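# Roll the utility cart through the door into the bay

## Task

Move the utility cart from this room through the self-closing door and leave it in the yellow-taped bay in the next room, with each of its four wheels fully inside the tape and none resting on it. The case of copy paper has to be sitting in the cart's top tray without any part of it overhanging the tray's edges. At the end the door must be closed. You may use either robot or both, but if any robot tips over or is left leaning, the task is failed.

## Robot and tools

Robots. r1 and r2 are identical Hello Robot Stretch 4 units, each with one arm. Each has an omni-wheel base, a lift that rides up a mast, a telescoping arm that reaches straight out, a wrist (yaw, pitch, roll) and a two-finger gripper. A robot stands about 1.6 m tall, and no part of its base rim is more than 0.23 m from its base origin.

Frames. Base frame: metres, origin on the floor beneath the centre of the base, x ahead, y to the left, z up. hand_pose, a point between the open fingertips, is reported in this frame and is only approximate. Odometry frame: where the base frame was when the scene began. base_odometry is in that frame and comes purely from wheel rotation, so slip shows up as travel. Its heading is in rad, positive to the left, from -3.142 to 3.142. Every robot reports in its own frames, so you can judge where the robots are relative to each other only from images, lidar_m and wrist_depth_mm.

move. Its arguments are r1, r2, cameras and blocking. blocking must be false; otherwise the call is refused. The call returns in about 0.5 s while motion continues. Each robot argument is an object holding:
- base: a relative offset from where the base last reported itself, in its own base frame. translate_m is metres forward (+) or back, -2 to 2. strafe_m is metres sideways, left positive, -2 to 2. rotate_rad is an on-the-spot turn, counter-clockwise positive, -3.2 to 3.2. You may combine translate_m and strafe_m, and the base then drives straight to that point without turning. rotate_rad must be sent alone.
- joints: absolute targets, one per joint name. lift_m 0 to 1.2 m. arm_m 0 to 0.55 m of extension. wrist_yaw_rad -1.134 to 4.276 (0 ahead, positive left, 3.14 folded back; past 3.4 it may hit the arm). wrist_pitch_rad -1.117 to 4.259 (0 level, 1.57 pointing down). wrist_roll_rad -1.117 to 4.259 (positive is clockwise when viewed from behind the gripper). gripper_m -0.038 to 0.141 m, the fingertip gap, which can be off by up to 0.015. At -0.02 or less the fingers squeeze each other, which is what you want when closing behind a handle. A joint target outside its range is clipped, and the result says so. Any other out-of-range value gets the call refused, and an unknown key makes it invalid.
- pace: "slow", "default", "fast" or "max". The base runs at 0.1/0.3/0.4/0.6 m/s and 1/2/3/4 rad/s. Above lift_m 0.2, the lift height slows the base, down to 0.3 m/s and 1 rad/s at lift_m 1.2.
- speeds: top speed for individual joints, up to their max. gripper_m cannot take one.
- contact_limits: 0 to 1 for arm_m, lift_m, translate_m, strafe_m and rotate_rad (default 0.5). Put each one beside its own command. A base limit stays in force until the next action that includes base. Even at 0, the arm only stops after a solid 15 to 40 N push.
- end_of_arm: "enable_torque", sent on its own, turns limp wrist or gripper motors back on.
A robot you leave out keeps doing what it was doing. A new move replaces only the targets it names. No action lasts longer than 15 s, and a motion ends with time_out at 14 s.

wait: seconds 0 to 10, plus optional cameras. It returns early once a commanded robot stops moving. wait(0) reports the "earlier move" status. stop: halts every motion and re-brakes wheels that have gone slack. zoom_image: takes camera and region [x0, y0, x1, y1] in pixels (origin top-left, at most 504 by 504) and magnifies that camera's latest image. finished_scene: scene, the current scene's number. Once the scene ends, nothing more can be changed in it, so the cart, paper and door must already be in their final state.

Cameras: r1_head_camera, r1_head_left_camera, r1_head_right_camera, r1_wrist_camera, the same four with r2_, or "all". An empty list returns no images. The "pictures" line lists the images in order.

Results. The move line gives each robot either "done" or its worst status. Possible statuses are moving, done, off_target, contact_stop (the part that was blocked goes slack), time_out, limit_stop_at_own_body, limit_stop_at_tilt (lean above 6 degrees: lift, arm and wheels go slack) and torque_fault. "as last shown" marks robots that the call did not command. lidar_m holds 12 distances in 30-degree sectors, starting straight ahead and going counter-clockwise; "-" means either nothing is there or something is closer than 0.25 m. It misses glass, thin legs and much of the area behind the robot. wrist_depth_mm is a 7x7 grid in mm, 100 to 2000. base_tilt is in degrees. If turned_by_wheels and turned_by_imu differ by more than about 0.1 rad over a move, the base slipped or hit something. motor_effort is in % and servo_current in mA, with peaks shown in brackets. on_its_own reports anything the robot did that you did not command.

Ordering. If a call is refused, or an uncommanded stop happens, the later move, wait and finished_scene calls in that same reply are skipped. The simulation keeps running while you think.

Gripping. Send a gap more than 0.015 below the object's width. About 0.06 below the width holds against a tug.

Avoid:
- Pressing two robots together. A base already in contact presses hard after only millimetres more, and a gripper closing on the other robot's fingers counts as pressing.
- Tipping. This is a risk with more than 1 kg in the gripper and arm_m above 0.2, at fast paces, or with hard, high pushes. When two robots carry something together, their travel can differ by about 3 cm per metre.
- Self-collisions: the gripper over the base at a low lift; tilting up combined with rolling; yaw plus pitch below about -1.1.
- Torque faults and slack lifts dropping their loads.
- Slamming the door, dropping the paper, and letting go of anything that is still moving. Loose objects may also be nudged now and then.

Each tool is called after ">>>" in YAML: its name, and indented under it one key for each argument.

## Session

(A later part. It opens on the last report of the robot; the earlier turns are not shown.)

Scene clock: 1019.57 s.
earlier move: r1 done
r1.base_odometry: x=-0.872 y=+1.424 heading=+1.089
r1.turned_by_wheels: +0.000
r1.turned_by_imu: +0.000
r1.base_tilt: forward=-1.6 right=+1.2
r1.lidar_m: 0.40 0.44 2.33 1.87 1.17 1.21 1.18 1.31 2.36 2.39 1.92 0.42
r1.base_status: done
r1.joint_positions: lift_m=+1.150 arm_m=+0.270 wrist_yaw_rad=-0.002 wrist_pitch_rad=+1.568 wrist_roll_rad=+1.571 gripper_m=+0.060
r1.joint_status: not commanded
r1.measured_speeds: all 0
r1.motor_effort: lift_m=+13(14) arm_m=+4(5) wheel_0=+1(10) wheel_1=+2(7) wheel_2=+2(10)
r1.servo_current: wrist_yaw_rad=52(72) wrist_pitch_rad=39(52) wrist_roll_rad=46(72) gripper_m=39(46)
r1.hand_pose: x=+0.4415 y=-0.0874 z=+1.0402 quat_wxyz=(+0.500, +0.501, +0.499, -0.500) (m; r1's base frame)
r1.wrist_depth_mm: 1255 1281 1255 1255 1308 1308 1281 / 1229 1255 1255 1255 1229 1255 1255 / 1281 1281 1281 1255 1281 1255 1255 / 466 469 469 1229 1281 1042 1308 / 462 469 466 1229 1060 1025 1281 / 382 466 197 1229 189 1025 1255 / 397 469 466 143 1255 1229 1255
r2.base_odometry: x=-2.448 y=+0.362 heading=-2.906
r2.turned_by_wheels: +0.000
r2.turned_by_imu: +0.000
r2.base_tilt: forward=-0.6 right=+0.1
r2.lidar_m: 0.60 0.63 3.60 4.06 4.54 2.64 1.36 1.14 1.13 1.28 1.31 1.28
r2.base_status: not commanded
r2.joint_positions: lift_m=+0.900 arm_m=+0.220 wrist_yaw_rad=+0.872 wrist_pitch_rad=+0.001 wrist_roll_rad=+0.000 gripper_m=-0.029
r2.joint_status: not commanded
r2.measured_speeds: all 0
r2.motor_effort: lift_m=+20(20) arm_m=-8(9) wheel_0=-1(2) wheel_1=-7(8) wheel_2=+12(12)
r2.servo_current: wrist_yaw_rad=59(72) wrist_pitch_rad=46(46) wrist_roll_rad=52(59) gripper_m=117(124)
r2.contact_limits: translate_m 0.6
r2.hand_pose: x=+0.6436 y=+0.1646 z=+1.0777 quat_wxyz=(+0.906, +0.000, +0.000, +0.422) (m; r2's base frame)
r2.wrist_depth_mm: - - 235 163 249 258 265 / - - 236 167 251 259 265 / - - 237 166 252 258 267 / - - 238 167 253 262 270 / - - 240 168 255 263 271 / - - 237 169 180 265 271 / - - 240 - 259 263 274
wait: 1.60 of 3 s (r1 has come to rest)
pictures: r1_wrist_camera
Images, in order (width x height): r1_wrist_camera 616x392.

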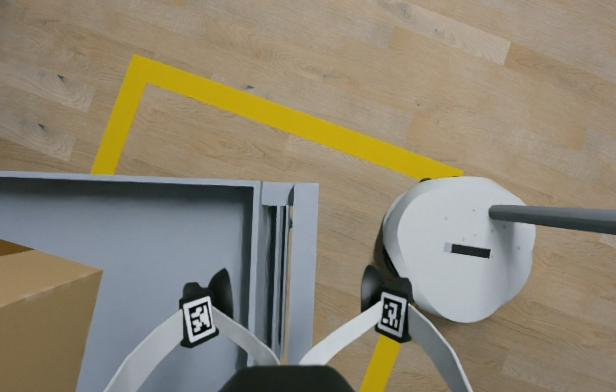

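>>> move:
  r1: {"joints":{"lift_m":0.94}}
  blocking: false
  cameras: []

>>> wait:
  seconds: 3
  cameras: []

>>> move:
  r1: {"joints":{"gripper_m":-0.02}}
  blocking: false
  cameras: []

>>> wait:
  seconds: 2.5
  cameras: ["r1_wrist_camera"]

>>> move:
  r1: {"base":{"translate_m":-0.14},"pace":"slow"}
  blocking: false
  cameras: []

>>> wait:
  seconds: 4
  cameras: ["r1_wrist_camera"]

>>> move:
  r1: {"joints":{"gripper_m":0.06}}
  blocking: false
  cameras: []

>>> wait:
  seconds: 2
  cameras: []

>>> move:
  r1: {"joints":{"lift_m":1.15}}
  blocking: false
  cameras: []

>>> wait:
  seconds: 3
  cameras: ["r1_wrist_camera","r1_head_camera","r1_head_right_camera"]

Scene clock: 1032.43 s.
move: r1 moving
r1.base_odometry: x=-0.872 y=+1.424 heading=+1.089
r1.turned_by_wheels: +0.000
r1.turned_by_imu: +0.000
r1.base_tilt: forward=-1.6 right=+1.3
r1.lidar_m: 0.41 0.45 2.32 1.93 1.17 1.15 1.17 1.32 2.38 2.41 1.89 0.44
r1.base_status: not commanded
r1.joint_positions: lift_m=+1.112 arm_m=+0.270 wrist_yaw_rad=-0.002 wrist_pitch_rad=+1.568 wrist_roll_rad=+1.571 gripper_m=+0.060
r1.joint_status: lift_m moving
r1.measured_speeds: translate_m=+0.000 strafe_m=+0.000 rotate_rad=+0.000 lift_m=-0.146 arm_m=+0.000 wrist_yaw_rad=+0.000 wrist_pitch_rad=+0.000 wrist_roll_rad=+0.000
r1.motor_effort: lift_m=+11(13) arm_m=+4(4) wheel_0=+1(2) wheel_1=+2(2) wheel_2=+2(2)
r1.servo_current: wrist_yaw_rad=26(59) wrist_pitch_rad=46(46) wrist_roll_rad=65(65) gripper_m=39(46)
r1.hand_pose: x=+0.4415 y=-0.0874 z=+1.0023 quat_wxyz=(+0.500, +0.501, +0.499, -0.500) (m; r1's base frame)
r1.wrist_depth_mm: 1229 1229 1205 1205 1255 1229 1229 / 1255 1205 1229 1229 1229 1229 1205 / 1205 1205 1229 1229 1229 1255 1182 / 433 433 430 1255 1205 1025 1205 / 436 436 436 1229 1042 1008 1229 / 377 436 197 1229 187 1025 1229 / 399 433 436 137 1182 1229 1205
r2: as last shown
r2.lidar_m: 0.60 0.63 3.62 4.08 4.53 2.63 1.37 1.14 1.13 1.27 1.30 1.30
r2.motor_effort: lift_m=+20(20) arm_m=-8(9) wheel_0=-2(2) wheel_1=-7(7) wheel_2=+12(12)
r2.servo_current: wrist_yaw_rad=65(65) wrist_pitch_rad=39(46) wrist_roll_rad=46(59) gripper_m=111(117)
r2.contact_limits: translate_m 0.6
r2.wrist_depth_mm: - - 235 164 249 258 265 / - - 236 167 252 259 266 / - - 236 167 253 259 267 / - - 238 167 253 262 270 / - - 241 169 255 263 271 / - - 237 169 181 267 272 / - - 241 - 259 262 274
pictures: none
No camera images: "cameras" was empty.

Scene clock: 1033.90 s.
earlier move: r1 done
r1.base_odometry: x=-0.872 y=+1.424 heading=+1.089
r1.turned_by_wheels: +0.000
r1.turned_by_imu: +0.000
r1.base_tilt: forward=-1.6 right=+1.3
r1.lidar_m: 0.40 0.45 2.33 1.89 1.17 1.20 1.17 1.32 2.37 2.39 1.90 0.49
r1.base_status: not commanded
r1.joint_positions: lift_m=+0.941 arm_m=+0.270 wrist_yaw_rad=+0.000 wrist_pitch_rad=+1.564 wrist_roll_rad=+1.571 gripper_m=+0.060
r1.joint_status: all done
r1.measured_speeds: all 0
r1.motor_effort: lift_m=+12(13) arm_m=-6(6) wheel_0=-1(2) wheel_1=+1(2) wheel_2=+3(6)
r1.servo_current: wrist_yaw_rad=52(72) wrist_pitch_rad=52(52) wrist_roll_rad=59(65) gripper_m=46(52)
r1.hand_pose: x=+0.4431 y=-0.0874 z=+0.8304 quat_wxyz=(+0.502, +0.502, +0.498, -0.498) (m; r1's base frame)
r1.wrist_depth_mm: 1060 1042 1060 1025 1042 1042 1060 / 1060 1042 1060 1042 1060 1025 1042 / 1060 1042 1060 1060 1042 1042 1008 / 259 258 259 1060 1042 831 1025 / 260 260 248 - 866 820 842 / 262 260 196 - 185 842 831 / 260 180 222 - 1025 842 1042
r2.base_odometry: x=-2.448 y=+0.362 heading=-2.906
r2.turned_by_wheels: +0.000
r2.turned_by_imu: +0.000
r2.base_tilt: forward=-0.6 right=+0.0
r2.lidar_m: 0.61 0.62 3.62 4.09 4.52 2.65 1.37 1.14 1.11 1.29 1.28 1.29
r2.base_status: not commanded
r2.joint_positions: lift_m=+0.900 arm_m=+0.220 wrist_yaw_rad=+0.872 wrist_pitch_rad=+0.001 wrist_roll_rad=+0.000 gripper_m=-0.029
r2.joint_status: not commanded
r2.measured_speeds: all 0
r2.motor_effort: lift_m=+20(20) arm_m=-8(9) wheel_0=-1(2) wheel_1=-7(7) wheel_2=+12(12)
r2.servo_current: wrist_yaw_rad=52(72) wrist_pitch_rad=46(46) wrist_roll_rad=39(59) gripper_m=104(117)
r2.contact_limits: translate_m 0.6
r2.hand_pose: x=+0.6436 y=+0.1646 z=+1.0777 quat_wxyz=(+0.906, +0.000, +0.000, +0.422) (m; r2's base frame)
r2.wrist_depth_mm: - - 236 164 250 257 264 / - - 236 167 251 258 265 / - - 236 166 252 259 267 / - - 237 167 254 262 270 / - - 240 168 255 264 271 / - - 237 169 180 266 273 / - - 241 - 258 262 273
wait: 1.47 of 3 s (r1 has come to rest)
pictures: none
No camera images: "cameras" was empty.

Scene clock: 1034.40 s.
move: r1 moving
r1.base_odometry: x=-0.872 y=+1.424 heading=+1.089
r1.turned_by_wheels: +0.000
r1.turned_by_imu: +0.000
r1.base_tilt: forward=-1.5 right=+1.3
r1.lidar_m: 0.39 0.44 2.33 1.87 1.15 1.20 1.19 1.32 2.36 2.37 1.91 0.48
r1.base_status: not commanded
r1.joint_positions: lift_m=+0.940 arm_m=+0.270 wrist_yaw_rad=+0.000 wrist_pitch_rad=+1.562 wrist_roll_rad=+1.571 gripper_m=+0.041
r1.joint_status: gripper_m moving
r1.measured_speeds: translate_m=+0.000 strafe_m=+0.000 rotate_rad=+0.000 lift_m=-0.001 arm_m=+0.000 wrist_yaw_rad=+0.000 wrist_pitch_rad=+0.000 wrist_roll_rad=+0.000
r1.motor_effort: lift_m=+14(14) arm_m=-5(6) wheel_0=-1(1) wheel_1=+1(1) wheel_2=+4(4)
r1.servo_current: wrist_yaw_rad=72(72) wrist_pitch_rad=59(59) wrist_roll_rad=33(59) gripper_m=156(156)
r1.hand_pose: x=+0.4437 y=-0.0874 z=+0.8302 quat_wxyz=(+0.502, +0.502, +0.498, -0.498) (m; r1's base frame)
r1.wrist_depth_mm: 1042 1042 1042 1042 1042 1042 1025 / 1060 1042 1060 1042 1025 1042 1025 / 1060 1060 1042 1060 1042 1042 1042 / 260 259 258 1042 1042 842 820 / 262 259 259 - 904 831 831 / 260 259 193 585 188 831 820 / 262 178 198 140 180 1042 1025
r2: as last shown
r2.lidar_m: 0.61 0.62 3.61 4.09 4.53 2.61 1.35 1.15 1.11 1.26 1.30 1.29
r2.motor_effort: lift_m=+20(20) arm_m=-8(8) wheel_0=-1(2) wheel_1=-7(7) wheel_2=+12(12)
r2.servo_current: wrist_yaw_rad=59(59) wrist_pitch_rad=39(46) wrist_roll_rad=52(59) gripper_m=117(117)
r2.contact_limits: translate_m 0.6
r2.wrist_depth_mm: - - 235 163 250 257 264 / - - 236 167 251 258 266 / - - 238 167 252 259 268 / - - 239 168 254 260 271 / - - 239 168 255 263 271 / - - 238 169 180 265 272 / - - 240 - 258 262 274
pictures: none
No camera images: "cameras" was empty.

Scene clock: 1035.47 s.
earlier move: r1 done
r1.base_odometry: x=-0.872 y=+1.424 heading=+1.089
r1.turned_by_wheels: +0.000
r1.turned_by_imu: +0.000
r1.base_tilt: forward=-1.5 right=+1.3
r1.lidar_m: 0.39 0.45 2.30 1.85 1.18 1.19 1.20 1.31 2.38 2.39 1.92 0.48
r1.base_status: not commanded
r1.joint_positions: lift_m=+0.940 arm_m=+0.270 wrist_yaw_rad=+0.000 wrist_pitch_rad=+1.562 wrist_roll_rad=+1.571 gripper_m=-0.018
r1.joint_status: all done
r1.measured_speeds: all 0
r1.motor_effort: lift_m=+20(20) arm_m=-6(6) wheel_0=-1(2) wheel_1=+1(1) wheel_2=+4(4)
r1.servo_current: wrist_yaw_rad=39(72) wrist_pitch_rad=59(59) wrist_roll_rad=52(65) gripper_m=130(332)
r1.hand_pose: x=+0.4437 y=-0.0874 z=+0.8297 quat_wxyz=(+0.502, +0.502, +0.498, -0.498) (m; r1's base frame)
r1.wrist_depth_mm: 1042 1042 1042 1042 1060 1042 1008 / 1060 1025 1042 1042 1042 1042 1025 / 1078 1042 1042 1042 1042 1025 1025 / 255 254 254 1025 1042 831 820 / 254 255 231 - 904 831 831 / 255 254 195 - 181 820 842 / 256 169 238 - 181 1060 1060
r2.base_odometry: x=-2.448 y=+0.362 heading=-2.906
r2.turned_by_wheels: +0.000
r2.turned_by_imu: +0.000
r2.base_tilt: forward=-0.6 right=+0.1
r2.lidar_m: 0.60 0.62 3.63 4.05 4.53 2.59 1.35 1.14 1.12 1.28 1.30 1.29
r2.base_status: not commanded
r2.joint_positions: lift_m=+0.900 arm_m=+0.220 wrist_yaw_rad=+0.872 wrist_pitch_rad=+0.001 wrist_roll_rad=+0.000 gripper_m=-0.029
r2.joint_status: not commanded
r2.measured_speeds: all 0
r2.motor_effort: lift_m=+20(20) arm_m=-8(8) wheel_0=-1(2) wheel_1=-7(7) wheel_2=+12(12)
r2.servo_current: wrist_yaw_rad=65(72) wrist_pitch_rad=39(46) wrist_roll_rad=52(59) gripper_m=111(117)
r2.contact_limits: translate_m 0.6
r2.hand_pose: x=+0.6436 y=+0.1646 z=+1.0777 quat_wxyz=(+0.906, +0.000, +0.000, +0.422) (m; r2's base frame)
r2.wrist_depth_mm: - - 236 164 250 257 265 / - - 235 167 251 258 265 / - - 236 166 251 259 267 / - - 238 167 252 262 268 / - - 240 168 254 264 270 / - - 236 169 180 266 273 / - - 241 - 259 264 274
wait: 1.07 of 2.5 s (r1 has come to rest)
pictures: r1_wrist_camera
Images, in order (width x height): r1_wrist_camera 616x392.

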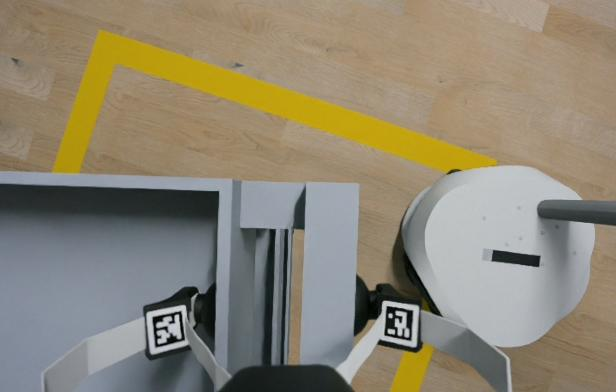

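Scene clock: 1035.97 s.
move: r1 moving
r1.base_odometry: x=-0.878 y=+1.413 heading=+1.089
r1.turned_by_wheels: +0.000
r1.turned_by_imu: +0.000
r1.base_tilt: forward=-1.5 right=+1.3
r1.lidar_m: 0.40 0.45 2.33 1.88 1.13 1.20 1.15 1.29 2.36 2.39 1.94 0.49
r1.base_status: translate_m moving
r1.joint_positions: lift_m=+0.940 arm_m=+0.270 wrist_yaw_rad=+0.000 wrist_pitch_rad=+1.561 wrist_roll_rad=+1.571 gripper_m=-0.018
r1.joint_status: not commanded
r1.measured_speeds: translate_m=-0.047 strafe_m=+0.000 rotate_rad=+0.002 lift_m=+0.000 arm_m=+0.000 wrist_yaw_rad=+0.000 wrist_pitch_rad=-0.005 wrist_roll_rad=+0.000
r1.motor_effort: lift_m=+20(20) arm_m=-5(6) wheel_0=-2(7) wheel_1=-4(5) wheel_2=+12(12)
r1.servo_current: wrist_yaw_rad=52(59) wrist_pitch_rad=52(59) wrist_roll_rad=39(52) gripper_m=137(143)
r1.hand_pose: x=+0.4439 y=-0.0874 z=+0.8297 quat_wxyz=(+0.502, +0.502, +0.497, -0.498) (m; r1's base frame)
r1.wrist_depth_mm: 1042 1042 1042 1042 1025 1042 1008 / 1042 1025 1042 1042 1042 1042 1042 / 1025 1060 1060 1025 1042 1042 1042 / 256 256 256 1060 1042 831 831 / 256 257 256 - 904 809 831 / 257 257 196 - 182 831 831 / 259 166 257 - 180 1025 1042
r2: as last shown
r2.lidar_m: 0.60 0.60 3.62 4.04 4.53 2.62 1.34 1.12 1.12 1.27 1.29 1.28
r2.motor_effort: lift_m=+20(20) arm_m=-8(8) wheel_0=-2(2) wheel_1=-7(7) wheel_2=+12(12)
r2.servo_current: wrist_yaw_rad=65(65) wrist_pitch_rad=39(46) wrist_roll_rad=52(52) gripper_m=117(117)
r2.contact_limits: translate_m 0.6
r2.wrist_depth_mm: - - 234 164 250 256 265 / - - 236 167 251 258 265 / - - 236 166 252 259 266 / - - 238 167 253 262 271 / - - 240 169 255 263 271 / - - 238 169 180 265 272 / - - 240 - 258 263 274
pictures: none
No camera images: "cameras" was empty.

Scene clock: 1038.13 s.
earlier move: r1 done
r1.base_odometry: x=-0.937 y=+1.300 heading=+1.088
r1.turned_by_wheels: -0.001
r1.turned_by_imu: -0.001
r1.base_tilt: forward=-1.6 right=+1.3
r1.lidar_m: 0.40 0.45 2.38 1.71 1.06 6.24 1.05 1.18 2.31 2.35 2.04 0.46
r1.base_status: done
r1.joint_positions: lift_m=+0.940 arm_m=+0.270 wrist_yaw_rad=+0.000 wrist_pitch_rad=+1.561 wrist_roll_rad=+1.572 gripper_m=-0.018
r1.joint_status: not commanded
r1.measured_speeds: all 0
r1.motor_effort: lift_m=+20(20) arm_m=-5(6) wheel_0=-4(7) wheel_1=-3(8) wheel_2=+1(14)
r1.servo_current: wrist_yaw_rad=59(59) wrist_pitch_rad=59(59) wrist_roll_rad=46(65) gripper_m=117(143)
r1.hand_pose: x=+0.4439 y=-0.0874 z=+0.8297 quat_wxyz=(+0.502, +0.503, +0.497, -0.498) (m; r1's base frame)
r1.wrist_depth_mm: 1042 1042 1060 1042 1042 1042 1042 / 1060 1060 1060 1060 1042 1042 1060 / 1060 1042 1042 1060 1025 1025 1025 / 258 257 257 1042 1008 831 820 / 258 258 256 1042 854 831 831 / 257 257 195 878 180 831 842 / 259 172 258 580 177 1042 1042
r2.base_odometry: x=-2.448 y=+0.362 heading=-2.906
r2.turned_by_wheels: +0.000
r2.turned_by_imu: +0.000
r2.base_tilt: forward=-0.6 right=+0.0
r2.lidar_m: 0.61 0.63 3.63 4.09 4.52 2.60 1.38 1.12 1.14 1.28 1.30 1.30
r2.base_status: not commanded
r2.joint_positions: lift_m=+0.900 arm_m=+0.220 wrist_yaw_rad=+0.872 wrist_pitch_rad=+0.001 wrist_roll_rad=+0.000 gripper_m=-0.029
r2.joint_status: not commanded
r2.measured_speeds: all 0
r2.motor_effort: lift_m=+20(20) arm_m=-8(8) wheel_0=-1(2) wheel_1=-7(8) wheel_2=+12(12)
r2.servo_current: wrist_yaw_rad=59(72) wrist_pitch_rad=46(46) wrist_roll_rad=52(59) gripper_m=111(124)
r2.contact_limits: translate_m 0.6
r2.hand_pose: x=+0.6436 y=+0.1646 z=+1.0777 quat_wxyz=(+0.906, +0.000, +0.000, +0.422) (m; r2's base frame)
r2.wrist_depth_mm: - - 235 163 249 257 265 / - - 236 167 250 259 266 / - - 237 166 252 259 268 / - - 239 167 252 260 270 / - - 239 168 255 263 268 / - - 237 169 180 265 273 / - - 241 - 258 264 276
wait: 2.17 of 4 s (r1 has come to rest)
pictures: r1_wrist_camera
Images, in order (width x height): r1_wrist_camera 616x392.

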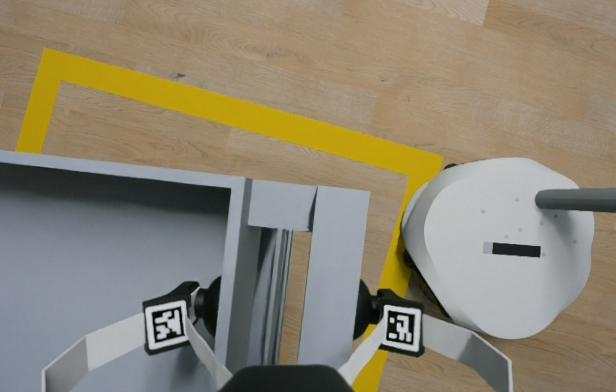

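Scene clock: 1038.63 s.
move: r1 moving
r1.base_odometry: x=-0.937 y=+1.300 heading=+1.088
r1.turned_by_wheels: +0.000
r1.turned_by_imu: +0.000
r1.base_tilt: forward=-1.6 right=+1.3
r1.lidar_m: 0.42 0.44 2.37 1.66 1.07 6.25 1.02 1.15 2.28 2.33 2.02 0.48
r1.base_status: not commanded
r1.joint_positions: lift_m=+0.940 arm_m=+0.270 wrist_yaw_rad=+0.000 wrist_pitch_rad=+1.562 wrist_roll_rad=+1.572 gripper_m=+0.005
r1.joint_status: gripper_m moving
r1.measured_speeds: all 0
r1.motor_effort: lift_m=+20(20) arm_m=-5(5) wheel_0=-4(5) wheel_1=-3(3) wheel_2=+1(1)
r1.servo_current: wrist_yaw_rad=33(59) wrist_pitch_rad=52(59) wrist_roll_rad=46(65) gripper_m=46(111)
r1.hand_pose: x=+0.4436 y=-0.0874 z=+0.8297 quat_wxyz=(+0.502, +0.503, +0.497, -0.498) (m; r1's base frame)
r1.wrist_depth_mm: 1042 1042 1042 1042 1042 1025 1042 / 1060 1060 1060 1042 1060 1025 1025 / 1060 1042 1042 1042 1042 1042 1025 / 260 260 259 1060 1042 831 820 / 262 260 259 1042 854 831 831 / 262 262 192 1042 183 831 842 / 260 166 196 508 1060 1060 1042
r2: as last shown
r2.base_tilt: forward=-0.5 right=+0.1
r2.lidar_m: 0.61 0.65 3.61 4.07 4.56 2.61 1.35 1.12 1.11 1.28 1.30 1.29
r2.motor_effort: lift_m=+20(20) arm_m=-8(8) wheel_0=-2(2) wheel_1=-7(7) wheel_2=+12(12)
r2.servo_current: wrist_yaw_rad=52(65) wrist_pitch_rad=46(46) wrist_roll_rad=46(52) gripper_m=104(117)
r2.contact_limits: translate_m 0.6
r2.wrist_depth_mm: - - 235 163 249 258 265 / - - 236 167 251 258 266 / - - 237 166 252 260 267 / - - 238 167 254 262 270 / - - 239 168 254 263 270 / - - 236 169 180 265 272 / - - 240 - 258 263 274
pictures: none
No camera images: "cameras" was empty.

Scene clock: 1039.70 s.
earlier move: r1 done
r1.base_odometry: x=-0.937 y=+1.300 heading=+1.088
r1.turned_by_wheels: +0.000
r1.turned_by_imu: +0.000
r1.base_tilt: forward=-1.6 right=+1.3
r1.lidar_m: 0.42 0.45 2.36 1.66 1.08 6.22 1.02 1.17 2.28 2.32 2.07 0.47
r1.base_status: not commanded
r1.joint_positions: lift_m=+0.940 arm_m=+0.270 wrist_yaw_rad=+0.000 wrist_pitch_rad=+1.565 wrist_roll_rad=+1.572 gripper_m=+0.060
r1.joint_status: all done
r1.measured_speeds: all 0
r1.motor_effort: lift_m=+20(20) arm_m=-5(5) wheel_0=-4(5) wheel_1=-2(3) wheel_2=+1(1)
r1.servo_current: wrist_yaw_rad=46(59) wrist_pitch_rad=52(65) wrist_roll_rad=59(72) gripper_m=46(111)
r1.hand_pose: x=+0.4428 y=-0.0874 z=+0.8297 quat_wxyz=(+0.501, +0.502, +0.498, -0.499) (m; r1's base frame)
r1.wrist_depth_mm: 1042 1042 1060 1025 1060 1042 1042 / 1060 1060 1042 1060 1042 1042 1042 / 1042 1042 1042 1025 1060 1042 1025 / 258 259 258 1060 1078 842 842 / 257 258 258 1042 842 842 820 / 259 258 193 1042 186 842 831 / 259 169 206 143 1060 842 1025
r2.base_odometry: x=-2.448 y=+0.362 heading=-2.906
r2.turned_by_wheels: +0.000
r2.turned_by_imu: +0.000
r2.base_tilt: forward=-0.6 right=+0.1
r2.lidar_m: 0.61 0.63 3.61 4.07 4.52 2.61 1.38 1.13 1.11 1.29 1.30 1.29
r2.base_status: not commanded
r2.joint_positions: lift_m=+0.900 arm_m=+0.220 wrist_yaw_rad=+0.872 wrist_pitch_rad=+0.001 wrist_roll_rad=+0.000 gripper_m=-0.029
r2.joint_status: not commanded
r2.measured_speeds: all 0
r2.motor_effort: lift_m=+20(20) arm_m=-8(8) wheel_0=-1(2) wheel_1=-7(8) wheel_2=+12(12)
r2.servo_current: wrist_yaw_rad=65(65) wrist_pitch_rad=39(46) wrist_roll_rad=33(52) gripper_m=111(124)
r2.contact_limits: translate_m 0.6
r2.hand_pose: x=+0.6436 y=+0.1646 z=+1.0777 quat_wxyz=(+0.906, +0.000, +0.000, +0.422) (m; r2's base frame)
r2.wrist_depth_mm: - - 235 164 249 257 264 / - - 236 167 250 258 265 / - - 236 167 251 259 266 / - - 238 167 252 262 268 / - - 239 168 255 264 270 / - - 236 169 180 264 273 / - - 241 - 258 262 273
wait: 1.07 of 2 s (r1 has come to rest)
pictures: none
No camera images: "cameras" was empty.

Scene clock: 1040.20 s.
move: r1 moving
r1.base_odometry: x=-0.937 y=+1.300 heading=+1.088
r1.turned_by_wheels: +0.000
r1.turned_by_imu: +0.000
r1.base_tilt: forward=-1.6 right=+1.3
r1.lidar_m: 0.41 0.48 2.39 1.66 1.08 6.20 1.04 1.13 2.26 2.37 2.05 0.44
r1.base_status: not commanded
r1.joint_positions: lift_m=+0.978 arm_m=+0.270 wrist_yaw_rad=+0.000 wrist_pitch_rad=+1.566 wrist_roll_rad=+1.572 gripper_m=+0.060
r1.joint_status: lift_m moving
r1.measured_speeds: translate_m=+0.000 strafe_m=+0.000 rotate_rad=+0.000 lift_m=+0.146 arm_m=+0.000 wrist_yaw_rad=+0.000 wrist_pitch_rad=+0.031 wrist_roll_rad=+0.000
r1.motor_effort: lift_m=+26(28) arm_m=-4(5) wheel_0=-3(4) wheel_1=-3(3) wheel_2=+1(1)
r1.servo_current: wrist_yaw_rad=39(65) wrist_pitch_rad=39(52) wrist_roll_rad=46(65) gripper_m=39(52)
r1.hand_pose: x=+0.4422 y=-0.0874 z=+0.8674 quat_wxyz=(+0.501, +0.501, +0.499, -0.499) (m; r1's base frame)
r1.wrist_depth_mm: 1060 1098 1060 1060 1078 1078 1078 / 1078 1060 1078 1078 1060 1060 1078 / 1078 1078 1078 1098 1098 1060 1060 / 293 291 291 1098 1078 866 1078 / 293 293 291 1098 866 878 878 / 291 290 198 1078 186 866 1078 / 293 166 293 137 1078 1078 1098
r2: as last shown
r2.lidar_m: 0.61 0.62 3.62 4.08 4.54 2.63 1.37 1.14 1.13 1.26 1.31 1.28
r2.motor_effort: lift_m=+20(20) arm_m=-8(8) wheel_0=-2(2) wheel_1=-7(7) wheel_2=+12(12)
r2.servo_current: wrist_yaw_rad=39(65) wrist_pitch_rad=39(46) wrist_roll_rad=52(52) gripper_m=111(117)
r2.contact_limits: translate_m 0.6
r2.wrist_depth_mm: - - 234 164 249 257 266 / - - 237 168 250 259 265 / - - 237 167 252 260 268 / - - 239 167 252 262 268 / - - 239 168 254 263 270 / - - 237 169 180 264 272 / - - 241 - 259 262 274
pictures: none
No camera images: "cameras" was empty.

Scene clock: 1041.67 s.
earlier move: r1 done
r1.base_odometry: x=-0.937 y=+1.300 heading=+1.088
r1.turned_by_wheels: +0.000
r1.turned_by_imu: +0.000
r1.base_tilt: forward=-1.6 right=+1.3
r1.lidar_m: 0.40 0.44 2.38 1.67 1.08 6.22 1.02 1.17 2.25 2.35 2.08 0.42
r1.base_status: not commanded
r1.joint_positions: lift_m=+1.150 arm_m=+0.270 wrist_yaw_rad=+0.000 wrist_pitch_rad=+1.568 wrist_roll_rad=+1.572 gripper_m=+0.060
r1.joint_status: all done
r1.measured_speeds: all 0
r1.motor_effort: lift_m=+24(28) arm_m=-4(5) wheel_0=-3(4) wheel_1=-2(3) wheel_2=+1(1)
r1.servo_current: wrist_yaw_rad=39(72) wrist_pitch_rad=33(52) wrist_roll_rad=59(65) gripper_m=39(52)
r1.hand_pose: x=+0.4419 y=-0.0874 z=+1.0393 quat_wxyz=(+0.500, +0.501, +0.499, -0.500) (m; r1's base frame)
r1.wrist_depth_mm: 1229 1255 1229 1255 1255 1255 1255 / 1255 1255 1229 1229 1255 1281 1229 / 1255 1255 1255 1255 1255 1255 1281 / 462 462 462 1255 1229 1042 1229 / 402 469 466 1281 1042 1042 1255 / 373 466 197 1255 186 1042 1229 / 404 462 462 137 1229 1255 1255
r2.base_odometry: x=-2.448 y=+0.362 heading=-2.906
r2.turned_by_wheels: +0.000
r2.turned_by_imu: +0.000
r2.base_tilt: forward=-0.6 right=+0.1
r2.lidar_m: 0.61 0.63 3.61 4.09 4.53 2.65 1.37 1.12 1.13 1.28 1.29 1.28
r2.base_status: not commanded
r2.joint_positions: lift_m=+0.900 arm_m=+0.220 wrist_yaw_rad=+0.872 wrist_pitch_rad=+0.001 wrist_roll_rad=+0.000 gripper_m=-0.029
r2.joint_status: not commanded
r2.measured_speeds: all 0
r2.motor_effort: lift_m=+20(20) arm_m=-8(8) wheel_0=-1(2) wheel_1=-7(8) wheel_2=+12(12)
r2.servo_current: wrist_yaw_rad=59(72) wrist_pitch_rad=46(46) wrist_roll_rad=46(65) gripper_m=117(117)
r2.contact_limits: translate_m 0.6
r2.hand_pose: x=+0.6436 y=+0.1646 z=+1.0777 quat_wxyz=(+0.906, +0.000, +0.000, +0.422) (m; r2's base frame)
r2.wrist_depth_mm: - - 234 164 250 256 265 / - - 236 167 251 258 267 / - - 236 166 252 260 266 / - - 239 167 253 262 270 / - - 240 168 255 263 270 / - - 236 169 180 266 272 / - - 240 - 257 262 273
wait: 1.47 of 3 s (r1 has come to rest)
pictures: r1_head_camera, r1_head_right_camera, r1_wrist_camera
Images, in order (width x height): r1_head_camera 420x560, r1_head_right_camera 420x672, r1_wrist_camera 616x392.

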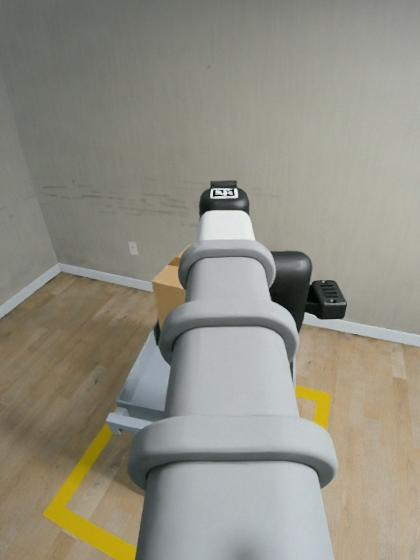

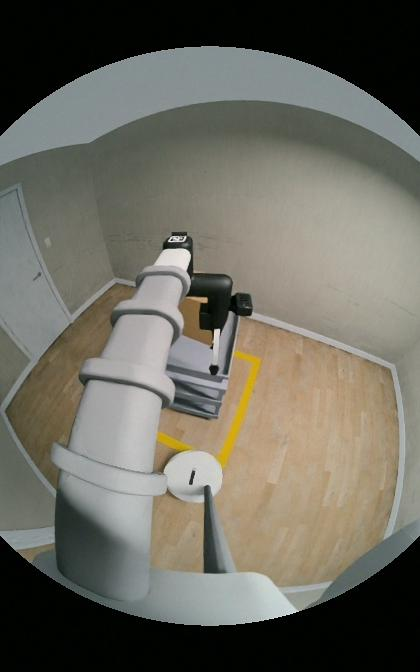

